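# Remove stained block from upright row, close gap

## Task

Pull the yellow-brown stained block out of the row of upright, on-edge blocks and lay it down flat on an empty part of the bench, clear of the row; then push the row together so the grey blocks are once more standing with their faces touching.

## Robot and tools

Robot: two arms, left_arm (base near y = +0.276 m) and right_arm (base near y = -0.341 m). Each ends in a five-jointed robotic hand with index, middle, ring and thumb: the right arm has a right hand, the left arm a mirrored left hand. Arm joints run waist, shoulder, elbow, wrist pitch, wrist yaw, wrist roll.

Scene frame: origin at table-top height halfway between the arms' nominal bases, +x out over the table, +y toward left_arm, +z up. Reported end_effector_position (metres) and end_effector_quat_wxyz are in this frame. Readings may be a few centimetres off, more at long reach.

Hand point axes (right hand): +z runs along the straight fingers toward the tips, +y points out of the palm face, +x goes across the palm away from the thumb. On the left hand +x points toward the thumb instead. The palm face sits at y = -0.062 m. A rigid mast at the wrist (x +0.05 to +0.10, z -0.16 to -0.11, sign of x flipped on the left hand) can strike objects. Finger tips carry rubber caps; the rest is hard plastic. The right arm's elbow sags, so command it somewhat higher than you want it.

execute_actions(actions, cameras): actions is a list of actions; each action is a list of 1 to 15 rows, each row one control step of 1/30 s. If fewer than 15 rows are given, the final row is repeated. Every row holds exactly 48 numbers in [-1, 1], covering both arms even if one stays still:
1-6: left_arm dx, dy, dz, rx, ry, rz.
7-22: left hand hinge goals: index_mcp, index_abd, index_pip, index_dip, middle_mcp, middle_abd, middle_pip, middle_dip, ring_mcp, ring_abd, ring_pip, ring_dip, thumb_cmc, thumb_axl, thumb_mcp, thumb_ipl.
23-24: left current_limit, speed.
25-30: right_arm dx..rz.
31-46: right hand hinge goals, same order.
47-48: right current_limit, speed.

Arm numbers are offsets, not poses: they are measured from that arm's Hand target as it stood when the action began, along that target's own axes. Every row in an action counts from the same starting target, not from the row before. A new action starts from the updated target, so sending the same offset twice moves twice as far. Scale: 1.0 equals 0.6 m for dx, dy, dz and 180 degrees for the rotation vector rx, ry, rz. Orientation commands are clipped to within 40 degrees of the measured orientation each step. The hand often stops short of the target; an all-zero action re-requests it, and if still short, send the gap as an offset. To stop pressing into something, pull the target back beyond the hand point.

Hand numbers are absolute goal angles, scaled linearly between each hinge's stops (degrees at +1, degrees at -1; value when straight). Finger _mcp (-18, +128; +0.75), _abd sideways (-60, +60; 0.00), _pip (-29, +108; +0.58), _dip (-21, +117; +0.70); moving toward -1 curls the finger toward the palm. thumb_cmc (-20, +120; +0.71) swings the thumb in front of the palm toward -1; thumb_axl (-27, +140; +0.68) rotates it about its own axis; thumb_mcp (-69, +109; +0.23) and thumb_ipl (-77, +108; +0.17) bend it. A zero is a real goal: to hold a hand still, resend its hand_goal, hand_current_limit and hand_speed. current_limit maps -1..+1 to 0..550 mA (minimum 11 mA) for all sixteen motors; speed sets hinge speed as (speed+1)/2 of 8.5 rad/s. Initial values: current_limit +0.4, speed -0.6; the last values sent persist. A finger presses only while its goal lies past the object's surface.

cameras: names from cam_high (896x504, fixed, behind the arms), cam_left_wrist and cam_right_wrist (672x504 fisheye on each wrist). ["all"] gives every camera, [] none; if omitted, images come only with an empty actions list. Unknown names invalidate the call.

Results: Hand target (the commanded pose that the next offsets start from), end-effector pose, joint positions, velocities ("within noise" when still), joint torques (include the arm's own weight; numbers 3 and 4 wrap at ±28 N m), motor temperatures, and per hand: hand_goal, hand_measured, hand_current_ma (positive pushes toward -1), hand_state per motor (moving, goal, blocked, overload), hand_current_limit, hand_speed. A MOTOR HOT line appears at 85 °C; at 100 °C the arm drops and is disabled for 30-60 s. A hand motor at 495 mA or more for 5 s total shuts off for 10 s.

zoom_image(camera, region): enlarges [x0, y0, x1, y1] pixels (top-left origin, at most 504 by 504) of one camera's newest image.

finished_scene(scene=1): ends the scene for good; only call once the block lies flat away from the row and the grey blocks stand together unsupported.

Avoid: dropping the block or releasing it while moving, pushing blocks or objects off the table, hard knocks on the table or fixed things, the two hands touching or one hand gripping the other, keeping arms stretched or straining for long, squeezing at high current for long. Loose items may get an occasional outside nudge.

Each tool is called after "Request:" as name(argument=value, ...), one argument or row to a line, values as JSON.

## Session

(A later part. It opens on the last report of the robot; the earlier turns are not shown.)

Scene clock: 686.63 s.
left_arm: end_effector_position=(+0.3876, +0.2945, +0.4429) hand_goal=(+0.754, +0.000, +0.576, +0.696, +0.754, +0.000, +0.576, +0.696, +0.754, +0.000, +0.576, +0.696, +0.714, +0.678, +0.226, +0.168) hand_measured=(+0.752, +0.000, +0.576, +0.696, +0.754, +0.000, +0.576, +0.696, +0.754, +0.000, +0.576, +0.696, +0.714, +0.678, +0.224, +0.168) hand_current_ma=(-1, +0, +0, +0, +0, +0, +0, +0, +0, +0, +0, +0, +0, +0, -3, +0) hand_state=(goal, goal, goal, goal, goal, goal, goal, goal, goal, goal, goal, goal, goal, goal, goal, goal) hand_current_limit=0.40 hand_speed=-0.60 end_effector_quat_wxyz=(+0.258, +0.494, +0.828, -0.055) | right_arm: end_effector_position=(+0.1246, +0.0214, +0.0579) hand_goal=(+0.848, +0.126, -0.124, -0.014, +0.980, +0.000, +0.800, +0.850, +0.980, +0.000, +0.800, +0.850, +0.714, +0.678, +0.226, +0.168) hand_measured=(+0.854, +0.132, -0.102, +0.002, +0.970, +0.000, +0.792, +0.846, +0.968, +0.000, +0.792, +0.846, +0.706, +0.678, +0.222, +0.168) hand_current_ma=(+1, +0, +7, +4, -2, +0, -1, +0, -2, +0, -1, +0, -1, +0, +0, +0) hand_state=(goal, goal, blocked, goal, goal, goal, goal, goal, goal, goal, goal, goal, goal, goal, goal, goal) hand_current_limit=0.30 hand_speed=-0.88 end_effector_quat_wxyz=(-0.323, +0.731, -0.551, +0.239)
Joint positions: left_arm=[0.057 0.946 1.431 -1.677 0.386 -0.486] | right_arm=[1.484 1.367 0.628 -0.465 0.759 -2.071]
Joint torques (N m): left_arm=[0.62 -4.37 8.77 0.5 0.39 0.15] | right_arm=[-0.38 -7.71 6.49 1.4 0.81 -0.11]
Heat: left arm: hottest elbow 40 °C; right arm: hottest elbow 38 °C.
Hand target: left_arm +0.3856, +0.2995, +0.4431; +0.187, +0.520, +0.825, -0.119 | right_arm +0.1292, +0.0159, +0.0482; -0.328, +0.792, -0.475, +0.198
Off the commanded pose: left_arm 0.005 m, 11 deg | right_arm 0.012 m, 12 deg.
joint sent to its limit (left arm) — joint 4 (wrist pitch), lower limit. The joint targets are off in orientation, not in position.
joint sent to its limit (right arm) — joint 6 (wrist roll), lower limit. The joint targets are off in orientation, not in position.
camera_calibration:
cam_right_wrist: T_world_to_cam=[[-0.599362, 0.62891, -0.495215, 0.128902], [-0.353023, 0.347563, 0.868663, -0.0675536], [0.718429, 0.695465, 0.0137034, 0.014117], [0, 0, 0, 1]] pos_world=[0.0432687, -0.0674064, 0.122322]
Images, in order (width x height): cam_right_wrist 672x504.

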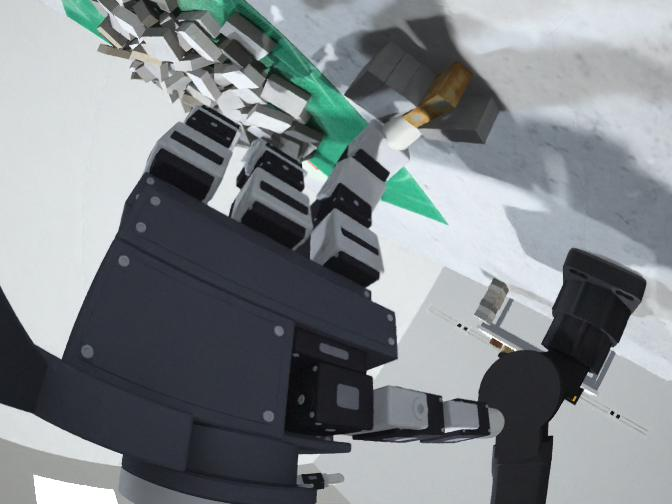

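Request:
execute_actions(
  actions=[
    [[0,0,0,0,0,0,0.754,0,0.576,0.696,0.754,0,0.576,0.696,0.754,0,0.576,0.696,0.714,0.678,0.226,0.168,0.4,-0.6,0,0,0,0,0,0,0.737,0.035,-0.153,-0.029,0.98,0,0.8,0.85,0.98,0,0.8,0.85,0.714,0.678,0.226,0.168,0.3,-0.88]],
  ],
  cameras=["cam_right_wrist"],
)

Request:
zoom_image(
  camera="cam_right_wrist",
  region=[330, 20, 530, 170],
)

Scene clock: 690.90 s.
left_arm: end_effector_position=(+0.3876, +0.2945, +0.4429) hand_goal=(+0.754, +0.000, +0.576, +0.696, +0.754, +0.000, +0.576, +0.696, +0.754, +0.000, +0.576, +0.696, +0.714, +0.678, +0.226, +0.168) hand_measured=(+0.752, +0.000, +0.576, +0.696, +0.754, +0.000, +0.576, +0.696, +0.754, +0.000, +0.576, +0.696, +0.714, +0.678, +0.224, +0.168) hand_current_ma=(-1, +0, +0, +0, +0, +0, +0, +0, +0, +0, +0, +0, +0, +0, -3, +0) hand_state=(goal, goal, goal, goal, goal, goal, goal, goal, goal, goal, goal, goal, goal, goal, goal, goal) hand_current_limit=0.40 hand_speed=-0.60 end_effector_quat_wxyz=(+0.258, +0.494, +0.828, -0.055) | right_arm: end_effector_position=(+0.1259, +0.0230, +0.0586) hand_goal=(+0.738, +0.036, -0.152, -0.028, +0.980, +0.000, +0.800, +0.850, +0.980, +0.000, +0.800, +0.850, +0.714, +0.678, +0.226, +0.168) hand_measured=(+0.782, +0.054, -0.120, -0.010, +0.970, +0.000, +0.792, +0.846, +0.968, +0.000, +0.792, +0.846, +0.706, +0.678, +0.222, +0.168) hand_current_ma=(+34, +4, +16, +5, -2, +0, -1, +0, -2, +0, -1, +0, -1, +0, +0, +0) hand_state=(blocked, goal, blocked, goal, goal, goal, goal, goal, goal, goal, goal, goal, goal, goal, goal, goal) hand_current_limit=0.30 hand_speed=-0.88 end_effector_quat_wxyz=(-0.326, +0.729, -0.553, +0.238)
Joint positions: left_arm=[0.057 0.946 1.431 -1.677 0.386 -0.486] | right_arm=[1.483 1.367 0.628 -0.458 0.762 -2.071]
Joint torques (N m): left_arm=[0.73 -4.25 8.79 0.42 0.41 0.12] | right_arm=[-0.5 -7.65 6.5 1.06 0.61 -0.1]
Heat: left arm: hottest elbow 40 °C; right arm: hottest elbow 38 °C.
Hand target: left_arm +0.3856, +0.2995, +0.4431; +0.187, +0.520, +0.825, -0.119 | right_arm +0.1292, +0.0159, +0.0482; -0.328, +0.792, -0.475, +0.198
Off the commanded pose: left_arm 0.005 m, 11 deg | right_arm 0.013 m, 12 deg.
joint sent to its limit (left arm) — joint 4 (wrist pitch), lower limit. The joint targets are off in orientation, not in position.
joint sent to its limit (right arm) — joint 6 (wrist roll), lower limit. The joint targets are off in orientation, not in position.
camera_calibration:
cam_right_wrist: T_world_to_cam=[[-0.59573, 0.634418, -0.492564, 0.128338], [-0.354939, 0.342188, 0.870015, -0.067983], [0.720502, 0.693124, 0.021328, 0.0113185], [0, 0, 0, 1]] pos_world=[0.0441698, -0.0660018, 0.122119]
Images, in order (width x height): cam_right_wrist 672x504.

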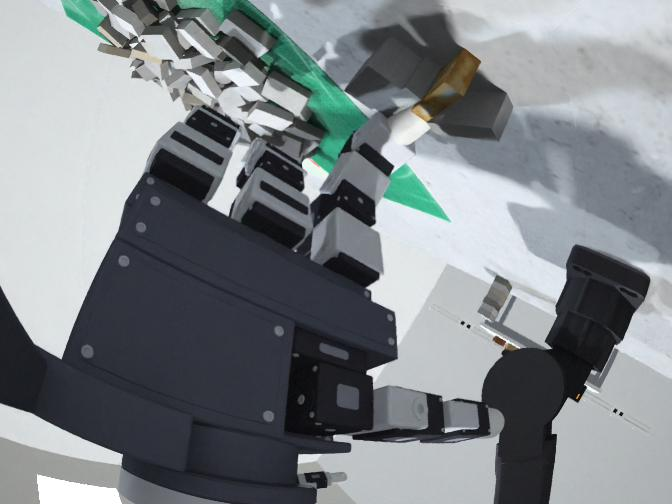

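Scaled by 2.520 from the camera's 672x504 image, which has a finer 960x720 frame.

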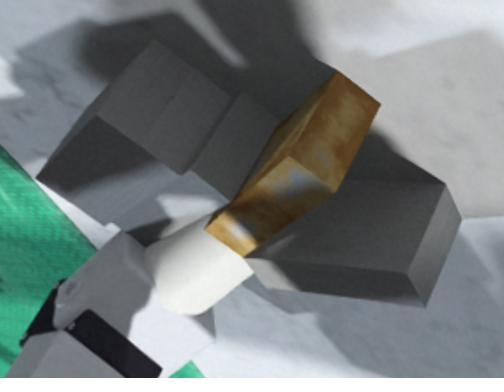

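Request:
zoom_image(
  camera="cam_right_wrist",
  region=[345, 30, 445, 140],
)

Scaled by 4.582 from the camera's 672x504 image, which has a finer 960x720 frame.

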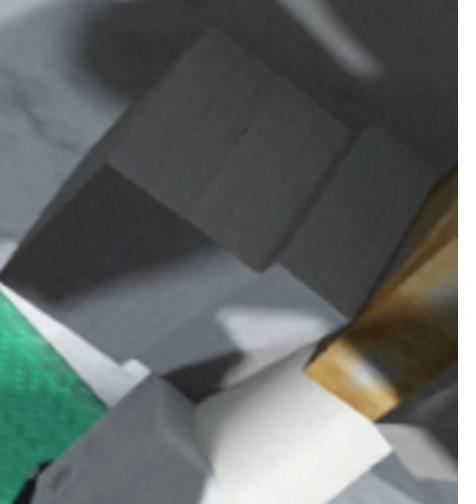

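Request:
execute_actions(
  actions=[
    [[0,0,0,0,0,0,0.754,0,0.576,0.696,0.754,0,0.576,0.696,0.754,0,0.576,0.696,0.714,0.678,0.226,0.168,0.4,-0.6,0,0,0,0,0,0,0.79,0.23,-0.115,-0.005,0.98,0,0.8,0.85,0.98,0,0.8,0.85,0.714,0.678,0.226,0.168,0.3,-0.8]],
    [[0,0,0,0,0,0,0.754,0,0.576,0.696,0.754,0,0.576,0.696,0.754,0,0.576,0.696,0.714,0.678,0.226,0.168,0.4,-0.6,0,0,0,0,0,0,0.71,0.2,-0.16,-0.035,0.98,0,0.8,0.85,0.98,0,0.8,0.85,0.714,0.678,0.226,0.168,0.3,-0.85]],
  ],
  cameras=["cam_right_wrist"],
)

Request:
zoom_image(
  camera="cam_right_wrist",
  region=[330, 20, 530, 170],
)

Scene clock: 702.50 s.
left_arm: end_effector_position=(+0.3876, +0.2945, +0.4429) hand_goal=(+0.754, +0.000, +0.576, +0.696, +0.754, +0.000, +0.576, +0.696, +0.754, +0.000, +0.576, +0.696, +0.714, +0.678, +0.226, +0.168) hand_measured=(+0.752, +0.000, +0.576, +0.696, +0.754, +0.000, +0.576, +0.696, +0.754, +0.000, +0.576, +0.696, +0.714, +0.678, +0.224, +0.168) hand_current_ma=(-1, +0, +0, +0, +0, +0, +0, +0, +0, +0, +0, +0, +0, +0, -3, +0) hand_state=(goal, goal, goal, goal, goal, goal, goal, goal, goal, goal, goal, goal, goal, goal, goal, goal) hand_current_limit=0.40 hand_speed=-0.60 end_effector_quat_wxyz=(+0.258, +0.494, +0.828, -0.055) | right_arm: end_effector_position=(+0.1257, +0.0230, +0.0585) hand_goal=(+0.710, +0.200, -0.160, -0.034, +0.980, +0.000, +0.800, +0.850, +0.980, +0.000, +0.800, +0.850, +0.714, +0.678, +0.226, +0.168) hand_measured=(+0.716, +0.202, -0.140, -0.020, +0.970, +0.000, +0.792, +0.846, +0.968, +0.000, +0.792, +0.846, +0.706, +0.678, +0.222, +0.168) hand_current_ma=(+1, +0, +6, +3, -2, +0, -1, +0, -2, +0, -1, +0, -1, +0, +0, +0) hand_state=(goal, goal, goal, goal, goal, goal, goal, goal, goal, goal, goal, goal, goal, goal, goal, goal) hand_current_limit=0.30 hand_speed=-0.85 end_effector_quat_wxyz=(-0.326, +0.729, -0.553, +0.238)
Joint positions: left_arm=[0.057 0.946 1.431 -1.677 0.386 -0.486] | right_arm=[1.483 1.367 0.628 -0.458 0.76 -2.072]
Joint torques (N m): left_arm=[0.26 -4.6 8.61 0.53 0.41 0.13] | right_arm=[-0.44 -7.65 6.46 1.17 0.69 -0.11]
Heat: left arm: hottest elbow 40 °C; right arm: hottest elbow 37 °C.
Hand target: left_arm +0.3856, +0.2995, +0.4431; +0.187, +0.520, +0.825, -0.119 | right_arm +0.1292, +0.0159, +0.0482; -0.328, +0.792, -0.475, +0.198
Off the commanded pose: left_arm 0.005 m, 11 deg | right_arm 0.013 m, 12 deg.
joint sent to its limit (left arm) — joint 4 (wrist pitch), lower limit. The joint targets are off in orientation, not in position.
joint sent to its limit (right arm) — joint 6 (wrist roll), lower limit. The joint targets are off in orientation, not in position.
camera_calibration:
cam_right_wrist: T_world_to_cam=[[-0.596912, 0.63379, -0.491941, 0.128212], [-0.354108, 0.342086, 0.870393, -0.0681082], [0.719933, 0.693749, 0.020235, 0.0115907], [0, 0, 0, 1]] pos_world=[0.0440693, -0.0660019, 0.122119]
Images, in order (width x height): cam_right_wrist 672x504.

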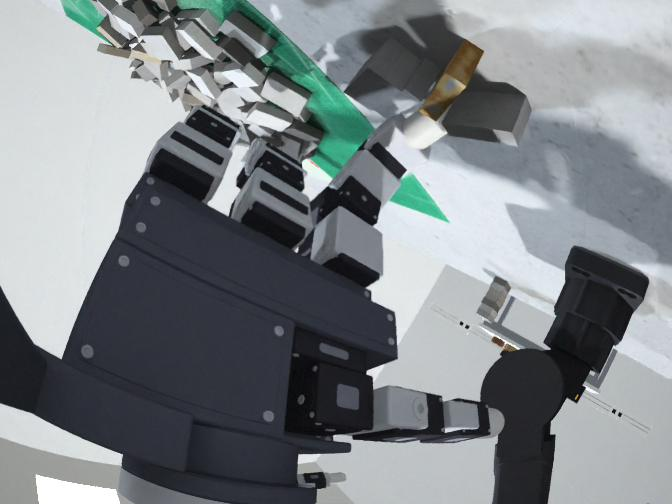

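Scaled by 2.520 from the camera's 672x504 image, which has a finer 960x720 frame.

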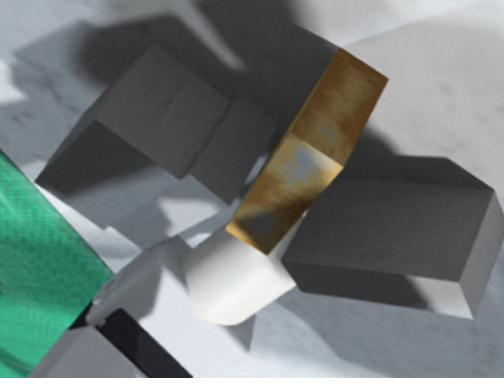

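Request:
execute_actions(
  actions=[
    [[0,0,0,0,0,0,0.754,0,0.576,0.696,0.754,0,0.576,0.696,0.754,0,0.576,0.696,0.714,0.678,0.226,0.168,0.4,-0.6,0,0,0,0,0,0,0.63,0.16,-0.19,-0.04,0.98,0,0.8,0.85,0.98,0,0.8,0.85,0.714,0.678,0.226,0.168,0.3,-0.86]],
    [[0,0,0,0,0,0,0.754,0,0.576,0.696,0.754,0,0.576,0.696,0.754,0,0.576,0.696,0.714,0.678,0.226,0.168,0.4,-0.6,0,0,0,0,0,0,0.53,0.1,-0.19,-0.03,0.98,0,0.8,0.85,0.98,0,0.8,0.85,0.714,0.678,0.226,0.168,0.3,-0.86]],
  ],
  cameras=["cam_right_wrist"],
)

Request:
zoom_image(
  camera="cam_right_wrist",
  region=[330, 0, 550, 170],
)

Scene clock: 710.10 s.
left_arm: end_effector_position=(+0.3876, +0.2945, +0.4429) hand_goal=(+0.754, +0.000, +0.576, +0.696, +0.754, +0.000, +0.576, +0.696, +0.754, +0.000, +0.576, +0.696, +0.714, +0.678, +0.226, +0.168) hand_measured=(+0.752, +0.000, +0.576, +0.696, +0.754, +0.000, +0.576, +0.696, +0.754, +0.000, +0.576, +0.696, +0.714, +0.678, +0.224, +0.168) hand_current_ma=(-1, +0, +0, +0, +0, +0, +0, +0, +0, +0, +0, +0, +0, +0, -3, +0) hand_state=(goal, goal, goal, goal, goal, goal, goal, goal, goal, goal, goal, goal, goal, goal, goal, goal) hand_current_limit=0.40 hand_speed=-0.60 end_effector_quat_wxyz=(+0.258, +0.494, +0.828, -0.055) | right_arm: end_effector_position=(+0.1255, +0.0231, +0.0585) hand_goal=(+0.530, +0.100, -0.190, -0.030, +0.980, +0.000, +0.800, +0.850, +0.980, +0.000, +0.800, +0.850, +0.714, +0.678, +0.226, +0.168) hand_measured=(+0.544, +0.116, -0.168, -0.024, +0.970, +0.000, +0.792, +0.846, +0.968, +0.000, +0.792, +0.846, +0.706, +0.678, +0.222, +0.168) hand_current_ma=(+3, +3, +8, +1, -2, +0, -1, +0, -2, +0, -1, +0, -1, +0, +0, +0) hand_state=(goal, goal, blocked, goal, goal, goal, goal, goal, goal, goal, goal, goal, goal, goal, goal, goal) hand_current_limit=0.30 hand_speed=-0.86 end_effector_quat_wxyz=(-0.326, +0.729, -0.553, +0.238)
Joint positions: left_arm=[0.057 0.946 1.431 -1.677 0.386 -0.486] | right_arm=[1.483 1.367 0.628 -0.458 0.76 -2.072]
Joint torques (N m): left_arm=[0.56 -4.25 8.8 0.55 0.4 0.14] | right_arm=[-0.26 -7.77 6.48 1.17 0.72 -0.11]
Heat: left arm: hottest elbow 40 °C; right arm: hottest elbow 37 °C.
Hand target: left_arm +0.3856, +0.2995, +0.4431; +0.187, +0.520, +0.825, -0.119 | right_arm +0.1293, +0.0159, +0.0482; -0.328, +0.792, -0.475, +0.198
Off the commanded pose: left_arm 0.005 m, 11 deg | right_arm 0.013 m, 12 deg.
joint sent to its limit (left arm) — joint 4 (wrist pitch), lower limit. The joint targets are off in orientation, not in position.
joint sent to its limit (right arm) — joint 6 (wrist roll), lower limit. The joint targets are off in orientation, not in position.
camera_calibration:
cam_right_wrist: T_world_to_cam=[[-0.597488, 0.63367, -0.491397, 0.128103], [-0.353517, 0.341886, 0.870712, -0.0682218], [0.719745, 0.693958, 0.0197407, 0.0117453], [0, 0, 0, 1]] pos_world=[0.0439689, -0.0660017, 0.122119]
Images, in order (width x height): cam_right_wrist 672x504.

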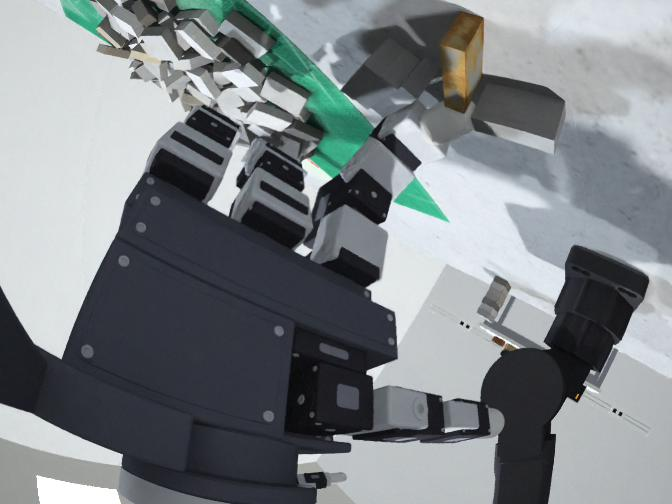

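Scaled by 2.291 from the camera's 672x504 image, which has a finer 960x720 frame.

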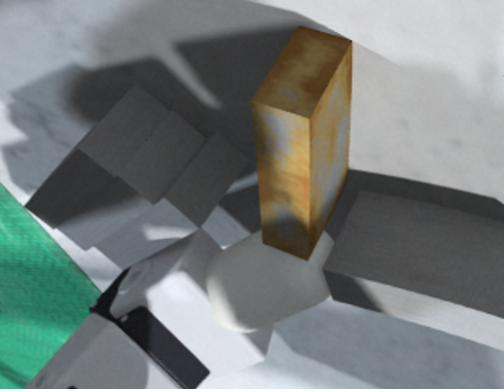

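Request:
execute_actions(
  actions=[
    [[0,0,0,0,0,0,0.754,0,0.576,0.696,0.754,0,0.576,0.696,0.754,0,0.576,0.696,0.714,0.678,0.226,0.168,0.4,-0.6,0.0356,0.028,-0.028,0,0,0,0.53,0.1,-0.19,-0.03,0.98,0,0.8,0.85,0.98,0,0.8,0.85,0.714,0.678,0.226,0.168,0.3,-0.86]],
    [[0,0,0,0,0,0,0.754,0,0.576,0.696,0.754,0,0.576,0.696,0.754,0,0.576,0.696,0.714,0.678,0.226,0.168,0.4,-0.6,0.0356,0.028,-0.028,0,0,0,0.53,0.1,-0.19,-0.03,0.98,0,0.8,0.85,0.98,0,0.8,0.85,0.714,0.678,0.226,0.168,0.3,-0.86]],
  ],
  cameras=["cam_right_wrist", "cam_high"],
)

Request:
zoom_image(
  camera="cam_right_wrist",
  region=[330, 0, 550, 170],
)

Request:
zoom_image(
  camera="cam_high",
  region=[280, 190, 400, 270],
)

Scene clock: 758.30 s.
left_arm: end_effector_position=(+0.3876, +0.2945, +0.4429) hand_goal=(+0.754, +0.000, +0.576, +0.696, +0.754, +0.000, +0.576, +0.696, +0.754, +0.000, +0.576, +0.696, +0.714, +0.678, +0.226, +0.168) hand_measured=(+0.752, +0.000, +0.576, +0.696, +0.754, +0.000, +0.576, +0.696, +0.754, +0.000, +0.576, +0.696, +0.714, +0.678, +0.224, +0.168) hand_current_ma=(-1, +0, +0, +0, +0, +0, +0, +0, +0, +0, +0, +0, +0, +0, -3, +0) hand_state=(goal, goal, goal, goal, goal, goal, goal, goal, goal, goal, goal, goal, goal, goal, goal, goal) hand_current_limit=0.40 hand_speed=-0.60 end_effector_quat_wxyz=(+0.258, +0.494, +0.828, -0.055) | right_arm: end_effector_position=(+0.1102, -0.0300, +0.0539) hand_goal=(+0.530, +0.100, -0.190, -0.030, +0.980, +0.000, +0.800, +0.850, +0.980, +0.000, +0.800, +0.850, +0.714, +0.678, +0.226, +0.168) hand_measured=(+0.540, +0.124, -0.184, -0.030, +0.970, +0.000, +0.792, +0.846, +0.968, +0.000, +0.792, +0.846, +0.706, +0.678, +0.222, +0.168) hand_current_ma=(+2, +7, +1, +0, -2, +0, -1, +0, -2, +0, -1, +0, -1, +0, +0, +0) hand_state=(goal, blocked, goal, goal, goal, goal, goal, goal, goal, goal, goal, goal, goal, goal, goal, goal) hand_current_limit=0.30 hand_speed=-0.86 end_effector_quat_wxyz=(-0.332, +0.738, -0.541, +0.230)
Joint positions: left_arm=[0.057 0.946 1.431 -1.677 0.386 -0.486] | right_arm=[1.518 1.214 0.48 -0.457 0.76 -2.068]
Joint torques (N m): left_arm=[0.73 -3.96 8.73 0.51 0.41 0.16] | right_arm=[1.79 -7.82 5.49 0.28 0.97 -0.15]
Motor temperatures (°C): left_arm=[25 25 40 23 22 24] | right_arm=[30 33 35 24 24 24]
Heat: left arm: hottest elbow 40 °C; right arm: hottest elbow 35 °C.
Hand target: left_arm +0.3856, +0.2995, +0.4431; +0.187, +0.520, +0.825, -0.119 | right_arm +0.1074, -0.0440, +0.0482; -0.328, +0.792, -0.475, +0.198
Off the commanded pose: left_arm 0.005 m, 11 deg | right_arm 0.015 m, 11 deg.
joint sent to its limit (left arm) — joint 4 (wrist pitch), lower limit. The joint targets are off in orientation, not in position.
joint sent to its limit (right arm) — joint 6 (wrist roll), lower limit. The joint targets are off in orientation, not in position.
camera_calibration:
cam_right_wrist: T_world_to_cam=[[-0.618683, 0.616521, -0.486964, 0.151917], [-0.36419, 0.324152, 0.873093, -0.0510193], [0.69613, 0.717515, 0.0239832, 0.062813], [0, 0, 0, 1]] pos_world=[0.0316818, -0.122191, 0.117016]
Images, in order (width x height): cam_high 896x504, cam_right_wrist 672x504.

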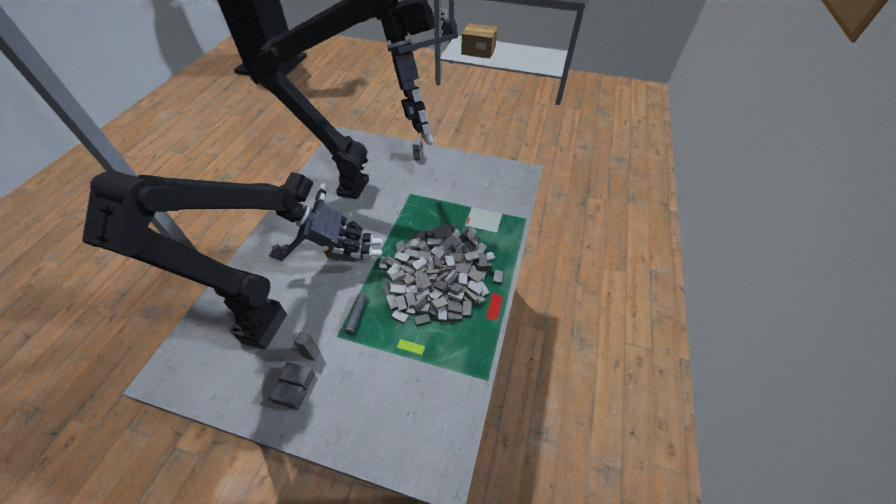

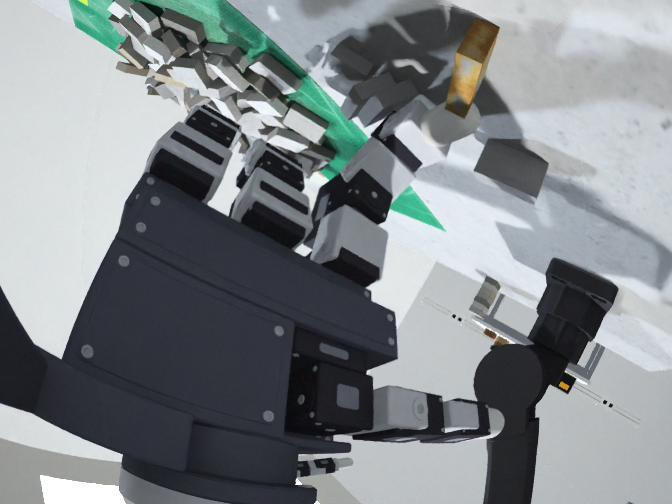

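Scaled by 2.291 from the camera's 672x504 image, which has a finer 960x720 frame.

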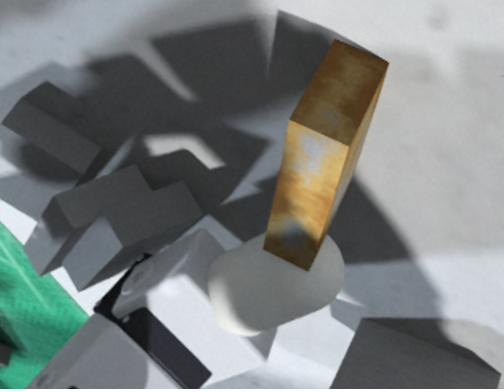

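Scaled by 4.200 from the camera's 896x504 image, which has a finer 1280x720 frame.

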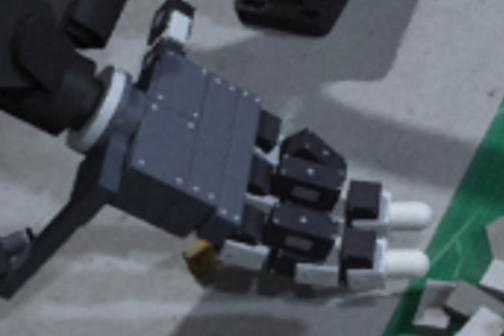

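Request:
zoom_image(
  camera="cam_right_wrist",
  region=[310, 10, 450, 140],
)

Scaled by 3.600 from the camera's 672x504 image, which has a finer 960x720 frame.

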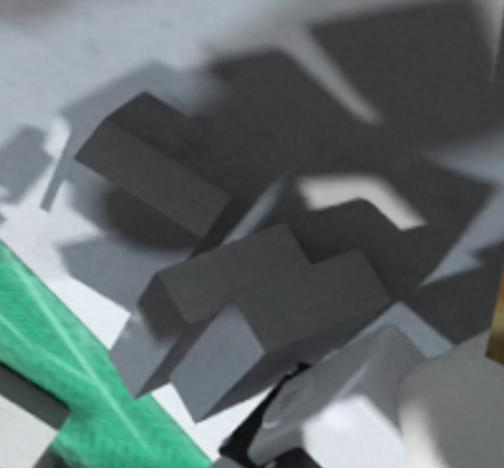

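Request:
execute_actions(
  actions=[
    [[0,0,0,0,0,0,0.754,0,0.576,0.696,0.754,0,0.576,0.696,0.754,0,0.576,0.696,0.714,0.678,0.226,0.168,0.4,-0.6,-0.02,-0.075,-0.045,0,0,0,0.53,0.1,-0.19,-0.03,0.98,0,0.8,0.85,0.98,0,0.8,0.85,0.714,0.678,0.226,0.168,0.3,-0.86]],
    [[0,0,0,0,0,0,0.754,0,0.576,0.696,0.754,0,0.576,0.696,0.754,0,0.576,0.696,0.714,0.678,0.226,0.168,0.4,-0.6,0,-0.06,-0.06,0,0,0,0.53,0.1,-0.19,-0.03,0.98,0,0.8,0.85,0.98,0,0.8,0.85,0.714,0.678,0.226,0.168,0.3,-0.86]],
  ],
  cameras=["cam_right_wrist", "cam_high"],
)

Request:
zoom_image(
  camera="cam_right_wrist",
  region=[310, 0, 590, 210],
)

Request:
zoom_image(
  camera="cam_high",
  region=[280, 190, 400, 270],
)

Scene clock: 771.07 s.
left_arm: end_effector_position=(+0.3876, +0.2945, +0.4429) hand_goal=(+0.754, +0.000, +0.576, +0.696, +0.754, +0.000, +0.576, +0.696, +0.754, +0.000, +0.576, +0.696, +0.714, +0.678, +0.226, +0.168) hand_measured=(+0.752, +0.000, +0.576, +0.696, +0.754, +0.000, +0.576, +0.696, +0.754, +0.000, +0.576, +0.696, +0.714, +0.678, +0.224, +0.168) hand_current_ma=(-1, +0, +0, +0, +0, +0, +0, +0, +0, +0, +0, +0, +0, +0, -3, +0) hand_state=(goal, goal, goal, goal, goal, goal, goal, goal, goal, goal, goal, goal, goal, goal, goal, goal) hand_current_limit=0.40 hand_speed=-0.60 end_effector_quat_wxyz=(+0.258, +0.494, +0.828, -0.055) | right_arm: end_effector_position=(+0.1127, -0.0410, +0.1332) hand_goal=(+0.530, +0.100, -0.190, -0.030, +0.980, +0.000, +0.800, +0.850, +0.980, +0.000, +0.800, +0.850, +0.714, +0.678, +0.226, +0.168) hand_measured=(+0.528, +0.104, -0.186, -0.030, +0.970, +0.000, +0.792, +0.846, +0.968, +0.000, +0.792, +0.846, +0.706, +0.678, +0.222, +0.168) hand_current_ma=(+0, +0, +0, +0, -2, +0, -1, +0, -2, +0, -1, +0, -1, +0, +0, +0) hand_state=(goal, goal, goal, goal, goal, goal, goal, goal, goal, goal, goal, goal, goal, goal, goal, goal) hand_current_limit=0.30 hand_speed=-0.86 end_effector_quat_wxyz=(-0.312, +0.745, -0.533, +0.252)
Joint positions: left_arm=[0.057 0.946 1.431 -1.677 0.386 -0.486] | right_arm=[1.518 1.053 0.628 -0.827 0.776 -2.07]
Joint torques (N m): left_arm=[0.91 -4.54 8.68 0.51 0.4 0.17] | right_arm=[0.62 -6.01 12.01 0.57 0.74 -0.12]
Heat: left arm: hottest elbow 40 °C; right arm: hottest elbow 35 °C.
Hand target: left_arm +0.3856, +0.2995, +0.4431; +0.187, +0.520, +0.825, -0.119 | right_arm +0.1128, -0.0275, +0.1500; -0.328, +0.792, -0.475, +0.198
Off the commanded pose: left_arm 0.005 m, 11 deg | right_arm 0.022 m, 11 deg.
joint sent to its limit (left arm) — joint 4 (wrist pitch), lower limit. The joint targets are off in orientation, not in position.
joint sent to its limit (right arm) — joint 6 (wrist roll), lower limit. The joint targets are off in orientation, not in position.
camera_calibration:
cam_right_wrist: T_world_to_cam=[[-0.609488, 0.587183, -0.532673, 0.202793], [-0.374002, 0.379473, 0.84624, -0.108821], [0.699033, 0.714994, -0.0116764, 0.0714016], [0, 0, 0, 1]] pos_world=[0.0329888, -0.128834, 0.200945]
Images, in order (width x height): cam_high 896x504, cam_right_wrist 672x504.

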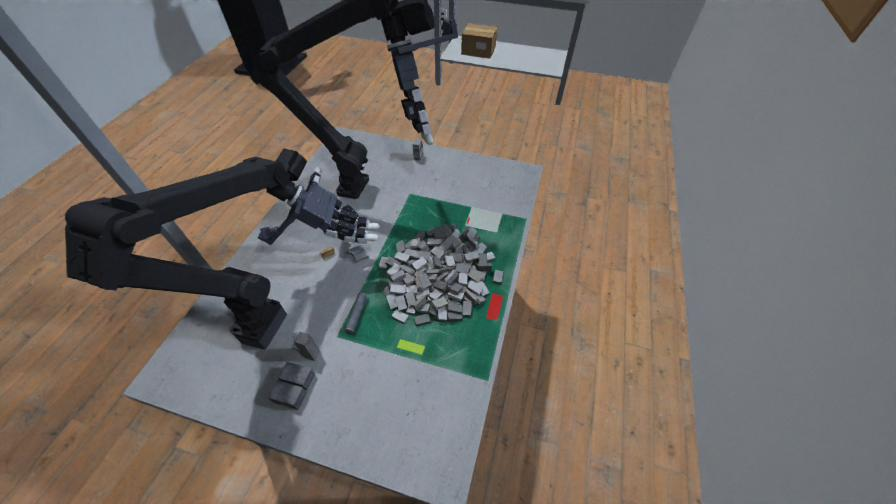

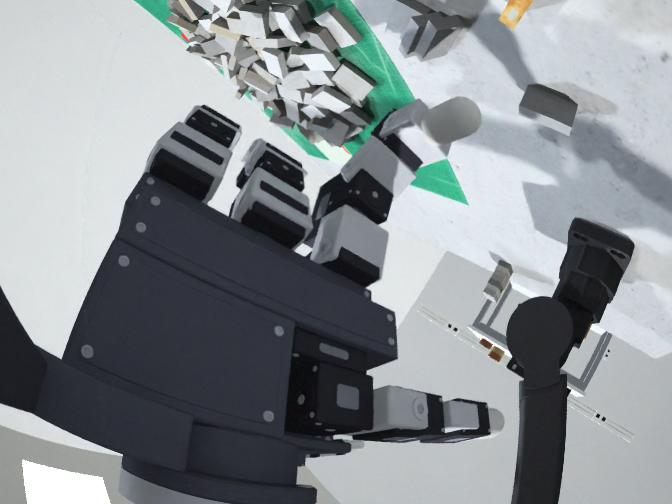

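Scaled by 1.800 from the camera's 672x504 image, which has a finer 960x720 frame.

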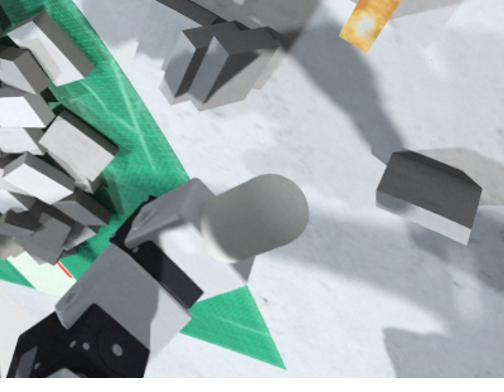

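Scaled by 4.200 from the camera's 896x504 image, which has a finer 1280x720 frame.

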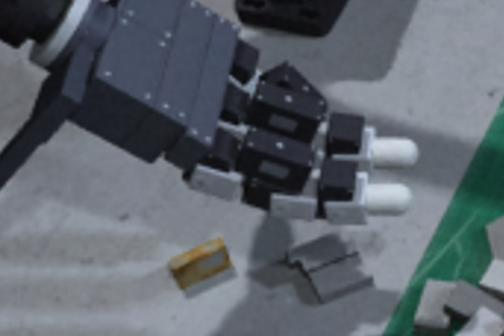

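Request:
execute_actions(
  actions=[
    [[0,0,0,0,0,0,0.754,0,0.576,0.696,0.754,0,0.576,0.696,0.754,0,0.576,0.696,0.714,0.678,0.226,0.168,0.4,-0.6,0.051,-0.044,-0.109,0,0,0,0.6,0.1,0.3,0.4,0.98,0,0.8,0.85,0.98,0,0.8,0.85,0.714,0.678,0.226,0.168,0.3,-0.8]],
    [[0,0,0,0,0,0,0.754,0,0.576,0.696,0.754,0,0.576,0.696,0.754,0,0.576,0.696,0.714,0.678,0.226,0.168,0.4,-0.6,0.051,-0.044,-0.109,0,0,0,0.754,0.1,0.576,0.696,0.98,0,0.8,0.85,0.98,0,0.8,0.85,0.714,0.678,0.226,0.168,0.3,-0.8]],
  ],
  cameras=["cam_right_wrist", "cam_high"],
)

Request:
zoom_image(
  camera="cam_right_wrist",
  region=[350, 0, 630, 210],
)

Request:
zoom_image(
  camera="cam_high",
  region=[310, 210, 390, 270],
)

Scene clock: 778.77 s.
left_arm: end_effector_position=(+0.3876, +0.2945, +0.4429) hand_goal=(+0.754, +0.000, +0.576, +0.696, +0.754, +0.000, +0.576, +0.696, +0.754, +0.000, +0.576, +0.696, +0.714, +0.678, +0.226, +0.168) hand_measured=(+0.752, +0.000, +0.576, +0.696, +0.754, +0.000, +0.576, +0.696, +0.754, +0.000, +0.576, +0.696, +0.714, +0.678, +0.224, +0.168) hand_current_ma=(-1, +0, +0, +0, +0, +0, +0, +0, +0, +0, +0, +0, +0, +0, -3, +0) hand_state=(goal, goal, goal, goal, goal, goal, goal, goal, goal, goal, goal, goal, goal, goal, goal, goal) hand_current_limit=0.40 hand_speed=-0.60 end_effector_quat_wxyz=(+0.258, +0.494, +0.828, -0.055) | right_arm: end_effector_position=(+0.0955, -0.1148, +0.2609) hand_goal=(+0.754, +0.100, +0.576, +0.696, +0.980, +0.000, +0.800, +0.850, +0.980, +0.000, +0.800, +0.850, +0.714, +0.678, +0.226, +0.168) hand_measured=(+0.740, +0.104, +0.568, +0.692, +0.970, +0.000, +0.792, +0.846, +0.968, +0.000, +0.792, +0.846, +0.706, +0.678, +0.222, +0.168) hand_current_ma=(-4, +0, -1, +0, -2, +0, -1, +0, -2, +0, -1, +0, -1, +0, +0, +0) hand_state=(goal, goal, goal, goal, goal, goal, goal, goal, goal, goal, goal, goal, goal, goal, goal, goal) hand_current_limit=0.30 hand_speed=-0.80 end_effector_quat_wxyz=(-0.319, +0.761, -0.510, +0.242)
Joint positions: left_arm=[0.057 0.946 1.431 -1.677 0.386 -0.486] | right_arm=[1.58 0.724 0.806 -1.334 0.774 -2.071]
Joint torques (N m): left_arm=[0.62 -4.37 8.62 0.46 0.41 0.14] | right_arm=[1.73 -1.26 13.22 0.59 0.8 -0.11]
Heat: left arm: hottest elbow 40 °C; right arm: hottest elbow 37 °C.
Hand target: left_arm +0.3856, +0.2995, +0.4431; +0.187, +0.520, +0.825, -0.119 | right_arm +0.0927, -0.1074, +0.2797; -0.328, +0.792, -0.475, +0.198
Off the commanded pose: left_arm 0.005 m, 11 deg | right_arm 0.020 m, 7 deg.
joint sent to its limit (left arm) — joint 4 (wrist pitch), lower limit. The joint targets are off in orientation, not in position.
joint sent to its limit (right arm) — joint 6 (wrist roll), lower limit. The joint targets are off in orientation, not in position.
camera_calibration:
cam_right_wrist: T_world_to_cam=[[-0.645858, 0.54806, -0.531505, 0.302314], [-0.395617, 0.355165, 0.846962, -0.196249], [0.652958, 0.75729, -0.0125644, 0.147019], [0, 0, 0, 1]] pos_world=[0.0216145, -0.207321, 0.328744]
Images, in order (width x height): cam_high 896x504, cam_right_wrist 672x504.

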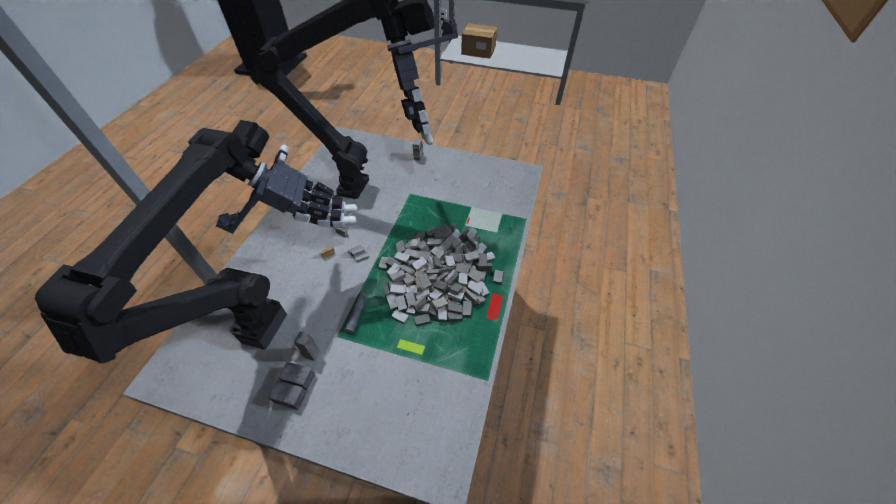

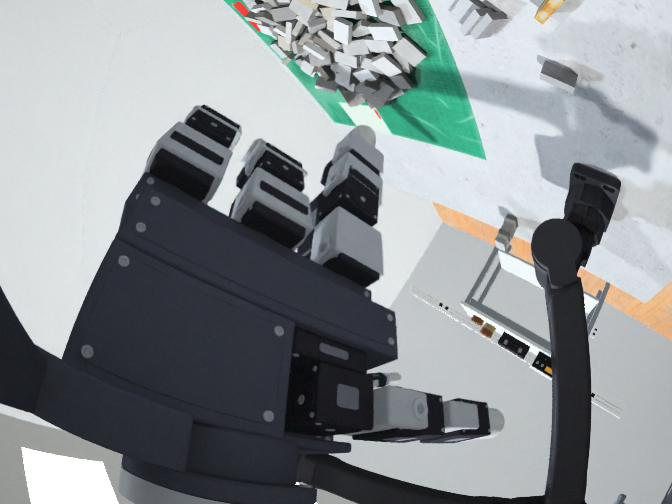

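Scaled by 1.800 from the camera's 672x504 image, which has a finer 960x720 frame.

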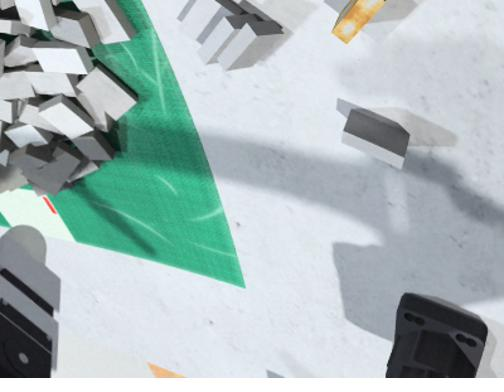

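Scaled by 6.300 from the camera's 896x504 image, which has a finer 1280x720 frame.

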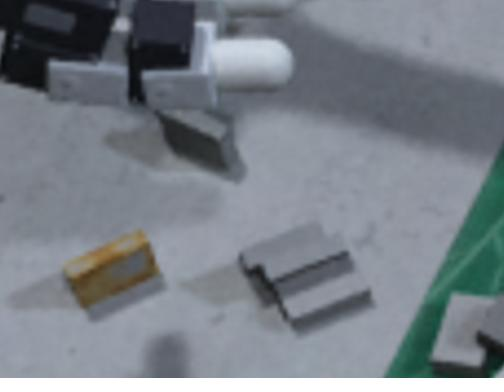

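Request:
zoom_image(
  camera="cam_right_wrist",
  region=[440, 0, 590, 100],
)

Request:
zoom_image(
  camera="cam_high",
  region=[345, 238, 375, 268],
)

Scaled by 3.360 from the camera's 672x504 image, which has a finer 960x720 frame.

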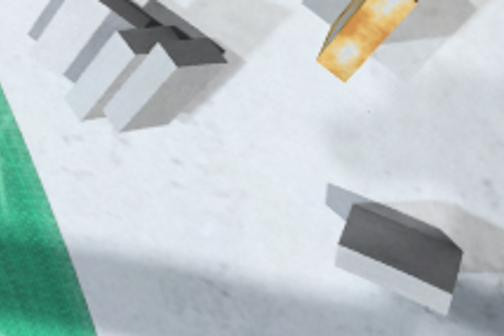

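Scaled by 16.800 from the camera's 896x504 image, which has a finer 1280x720 frame.

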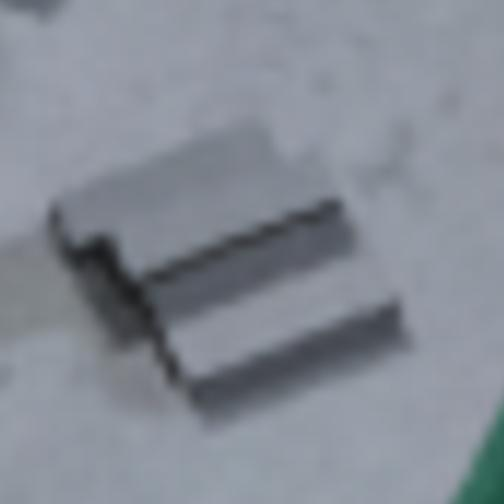

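Request:
execute_actions(
  actions=[
    [[0,0,0,0,0,0,0.754,0,0.576,0.696,0.754,0,0.576,0.696,0.754,0,0.576,0.696,0.714,0.678,0.226,0.168,0.4,-0.6,-0.0254,0.0815,0.0702,0,0,0,0.11,0.25,0.576,0.696,0.98,0,0.8,0.85,0.98,0,0.8,0.85,0.714,0.678,0.226,0.168,0.4,-0.7]],
    [[0,0,0,0,0,0,0.754,0,0.576,0.696,0.754,0,0.576,0.696,0.754,0,0.576,0.696,0.714,0.678,0.226,0.168,0.4,-0.6,-0.0254,0.0815,0.0702,0,0,0,0.11,0.25,0.576,0.696,0.98,0,0.8,0.85,0.98,0,0.8,0.85,0.714,0.678,0.226,0.168,0.4,-0.7]],
  ],
  cameras=["cam_right_wrist", "cam_high"],
)

Request:
zoom_image(
  camera="cam_right_wrist",
  region=[350, 0, 590, 180],
)

Request:
zoom_image(
  camera="cam_high",
  region=[310, 210, 390, 270],
)

Scene clock: 811.73 s.
left_arm: end_effector_position=(+0.3876, +0.2945, +0.4429) hand_goal=(+0.754, +0.000, +0.576, +0.696, +0.754, +0.000, +0.576, +0.696, +0.754, +0.000, +0.576, +0.696, +0.714, +0.678, +0.226, +0.168) hand_measured=(+0.752, +0.000, +0.576, +0.696, +0.754, +0.000, +0.576, +0.696, +0.754, +0.000, +0.576, +0.696, +0.714, +0.678, +0.224, +0.168) hand_current_ma=(-1, +0, +0, +0, +0, +0, +0, +0, +0, +0, +0, +0, +0, +0, -3, +0) hand_state=(goal, goal, goal, goal, goal, goal, goal, goal, goal, goal, goal, goal, goal, goal, goal, goal) hand_current_limit=0.40 hand_speed=-0.60 end_effector_quat_wxyz=(+0.258, +0.494, +0.828, -0.055) | right_arm: end_effector_position=(+0.0725, -0.0860, +0.1564) hand_goal=(+0.110, +0.250, +0.576, +0.696, +0.980, +0.000, +0.800, +0.850, +0.980, +0.000, +0.800, +0.850, +0.714, +0.678, +0.226, +0.168) hand_measured=(+0.110, +0.246, +0.572, +0.694, +0.970, +0.000, +0.794, +0.846, +0.968, +0.000, +0.794, +0.846, +0.706, +0.678, +0.222, +0.168) hand_current_ma=(+0, +0, +0, +0, -2, +0, -1, +0, -2, +0, -1, +0, -1, +0, +0, +0) hand_state=(goal, goal, goal, goal, goal, goal, goal, goal, goal, goal, goal, goal, goal, goal, goal, goal) hand_current_limit=0.40 hand_speed=-0.70 end_effector_quat_wxyz=(-0.332, +0.778, -0.493, +0.205)
Joint positions: left_arm=[0.057 0.946 1.431 -1.677 0.386 -0.486] | right_arm=[1.638 0.807 0.562 -0.967 0.732 -2.071]
Joint torques (N m): left_arm=[0.67 -4.42 8.72 0.49 0.41 0.15] | right_arm=[1.55 -0.56 8.83 1.55 0.8 -0.11]
Heat: left arm: hottest elbow 41 °C; right arm: hottest elbow 39 °C.
Hand target: left_arm +0.3856, +0.2995, +0.4431; +0.187, +0.520, +0.825, -0.119 | right_arm +0.0701, -0.0850, +0.1511; -0.329, +0.792, -0.475, +0.198
Off the commanded pose: left_arm 0.005 m, 11 deg | right_arm 0.006 m, 3 deg.
joint sent to its limit (left arm) — joint 4 (wrist pitch), lower limit. The joint targets are off in orientation, not in position.
joint sent to its limit (right arm) — joint 6 (wrist roll), lower limit. The joint targets still meet the commanded pose.
camera_calibration:
cam_right_wrist: T_world_to_cam=[[-0.70515, 0.518385, -0.483777, 0.210363], [-0.383955, 0.294436, 0.875149, -0.137457], [0.596105, 0.80286, -0.0085851, 0.146356], [0, 0, 0, 1]] pos_world=[0.00831625, -0.18608, 0.22332]
Images, in order (width x height): cam_high 896x504, cam_right_wrist 672x504.

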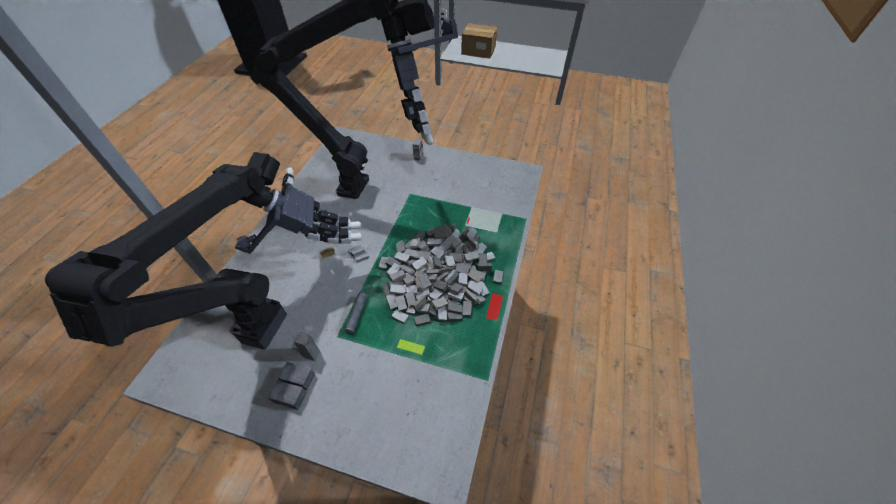

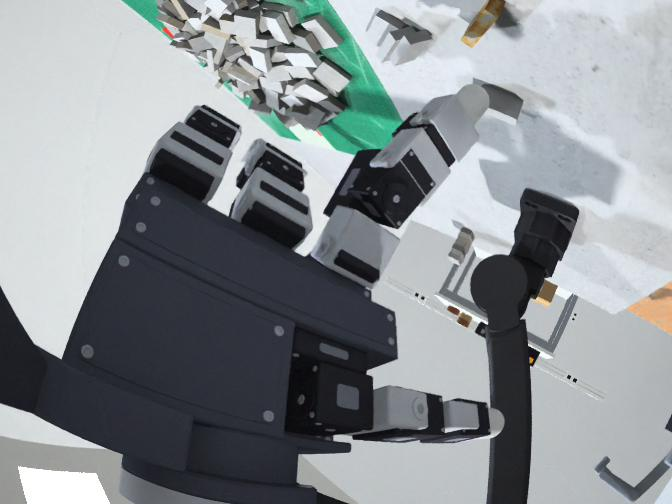

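Scaled by 2.100 from the camera's 672x504 image, which has a finer 960x720 frame.

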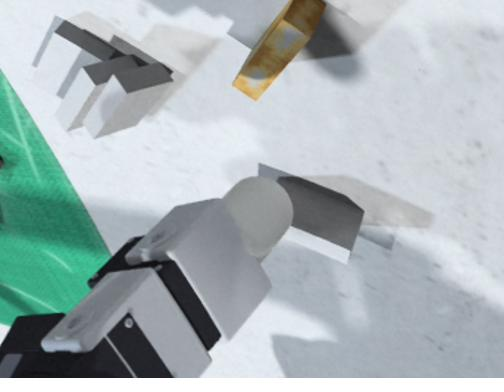

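Scaled by 6.300 from the camera's 896x504 image, which has a finer 1280x720 frame.

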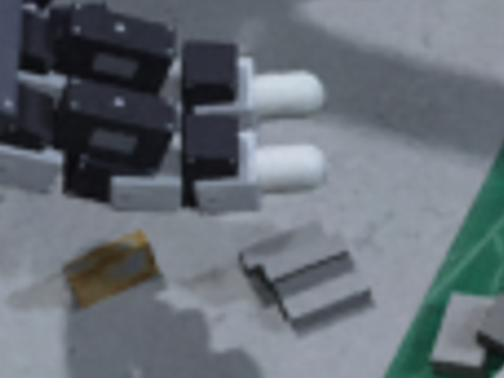

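Request:
zoom_image(
  camera="cam_right_wrist",
  region=[360, 0, 530, 130],
)

Scaled by 2.965 from the camera's 672x504 image, which has a finer 960x720 frame.

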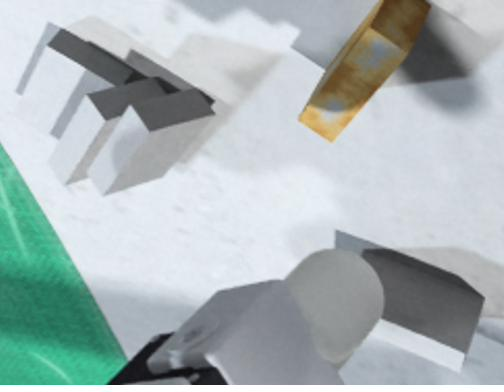

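Request:
execute_actions(
  actions=[
    [[0,0,0,0,0,0,0.754,0,0.576,0.696,0.754,0,0.576,0.696,0.754,0,0.576,0.696,0.714,0.678,0.226,0.168,0.4,-0.6,0,0.0371,0.0371,0,0,0,0.11,0.25,0.576,0.696,0.98,0,0.8,0.85,0.98,0,0.8,0.85,0.714,0.678,0.226,0.168,0.4,-0.9]],
    [[0,0,0,0,0,0,0.754,0,0.576,0.696,0.754,0,0.576,0.696,0.754,0,0.576,0.696,0.714,0.678,0.226,0.168,0.4,-0.6,0,0.0371,0.0371,0,0,0,0.11,0.25,0.576,0.696,0.98,0,0.8,0.85,0.98,0,0.8,0.85,0.714,0.678,0.226,0.168,0.4,-0.9]],
  ],
  cameras=["cam_right_wrist", "cam_high"],
)

Request:
zoom_image(
  camera="cam_right_wrist",
  region=[340, 0, 540, 150],
)

Scene clock: 832.07 s.
left_arm: end_effector_position=(+0.3876, +0.2945, +0.4429) hand_goal=(+0.754, +0.000, +0.576, +0.696, +0.754, +0.000, +0.576, +0.696, +0.754, +0.000, +0.576, +0.696, +0.714, +0.678, +0.226, +0.168) hand_measured=(+0.752, +0.000, +0.576, +0.696, +0.754, +0.000, +0.576, +0.696, +0.754, +0.000, +0.576, +0.696, +0.714, +0.678, +0.224, +0.168) hand_current_ma=(-1, +0, +0, +0, +0, +0, +0, +0, +0, +0, +0, +0, +0, +0, -3, +0) hand_state=(goal, goal, goal, goal, goal, goal, goal, goal, goal, goal, goal, goal, goal, goal, goal, goal) hand_current_limit=0.40 hand_speed=-0.60 end_effector_quat_wxyz=(+0.258, +0.494, +0.828, -0.055) | right_arm: end_effector_position=(+0.0723, -0.0831, +0.0950) hand_goal=(+0.110, +0.250, +0.576, +0.696, +0.980, +0.000, +0.800, +0.850, +0.980, +0.000, +0.800, +0.850, +0.714, +0.678, +0.226, +0.168) hand_measured=(+0.108, +0.250, +0.572, +0.694, +0.970, +0.000, +0.794, +0.846, +0.968, +0.000, +0.794, +0.846, +0.706, +0.678, +0.222, +0.168) hand_current_ma=(+0, +0, +0, +0, -2, +0, -1, +0, -2, +0, -1, +0, -1, +0, +0, +0) hand_state=(goal, goal, goal, goal, goal, goal, goal, goal, goal, goal, goal, goal, goal, goal, goal, goal) hand_current_limit=0.40 hand_speed=-0.90 end_effector_quat_wxyz=(-0.333, +0.777, -0.493, +0.204)
Joint positions: left_arm=[0.057 0.946 1.431 -1.677 0.386 -0.486] | right_arm=[1.638 0.904 0.433 -0.736 0.732 -2.071]
Joint torques (N m): left_arm=[0.44 -4.37 8.7 0.42 0.45 0.15] | right_arm=[1.49 -1.44 7.75 1.62 0.78 -0.11]
Motor temperatures (°C): left_arm=[25 25 41 23 22 24] | right_arm=[30 32 41 24 24 24]
Heat: left arm: hottest elbow 41 °C; right arm: hottest elbow 41 °C.
Hand target: left_arm +0.3856, +0.2995, +0.4431; +0.187, +0.520, +0.825, -0.119 | right_arm +0.0702, -0.0850, +0.0882; -0.329, +0.792, -0.475, +0.198
Off the commanded pose: left_arm 0.005 m, 11 deg | right_arm 0.007 m, 3 deg.
joint sent to its limit (left arm) — joint 4 (wrist pitch), lower limit. The joint targets are off in orientation, not in position.
joint sent to its limit (right arm) — joint 6 (wrist roll), lower limit. The joint targets still meet the commanded pose.
camera_calibration:
cam_right_wrist: T_world_to_cam=[[-0.705351, 0.520379, -0.481337, 0.178947], [-0.383628, 0.290767, 0.876518, -0.0851113], [0.596079, 0.802907, -0.00546054, 0.14336], [0, 0, 0, 1]] pos_world=[0.008116, -0.183478, 0.161519]
Images, in order (width x height): cam_high 896x504, cam_right_wrist 672x504.

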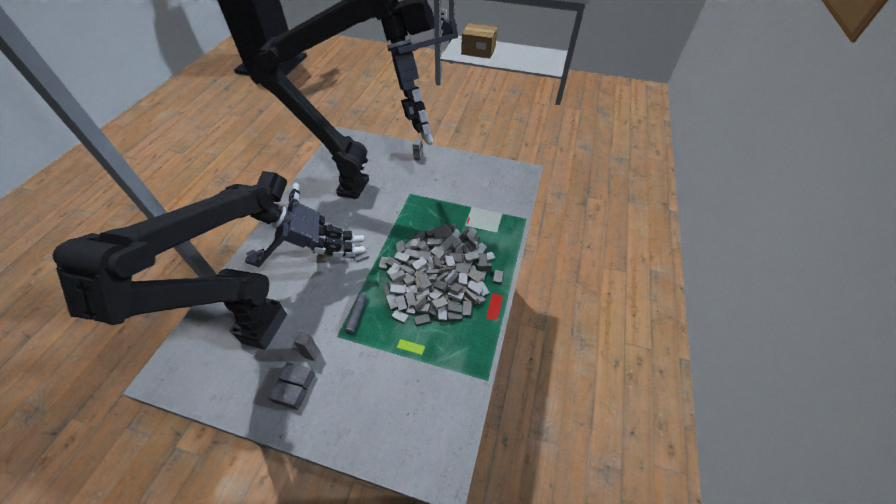

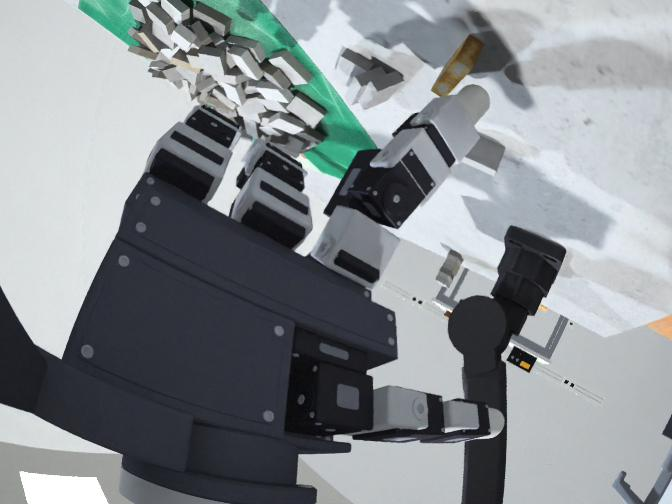

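Scaled by 2.520 from the camera's 672x504 image, which has a finer 960x720 frame.

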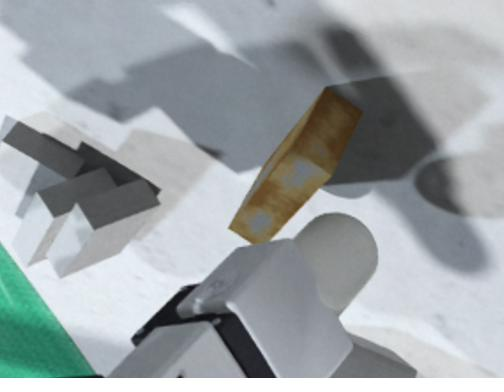

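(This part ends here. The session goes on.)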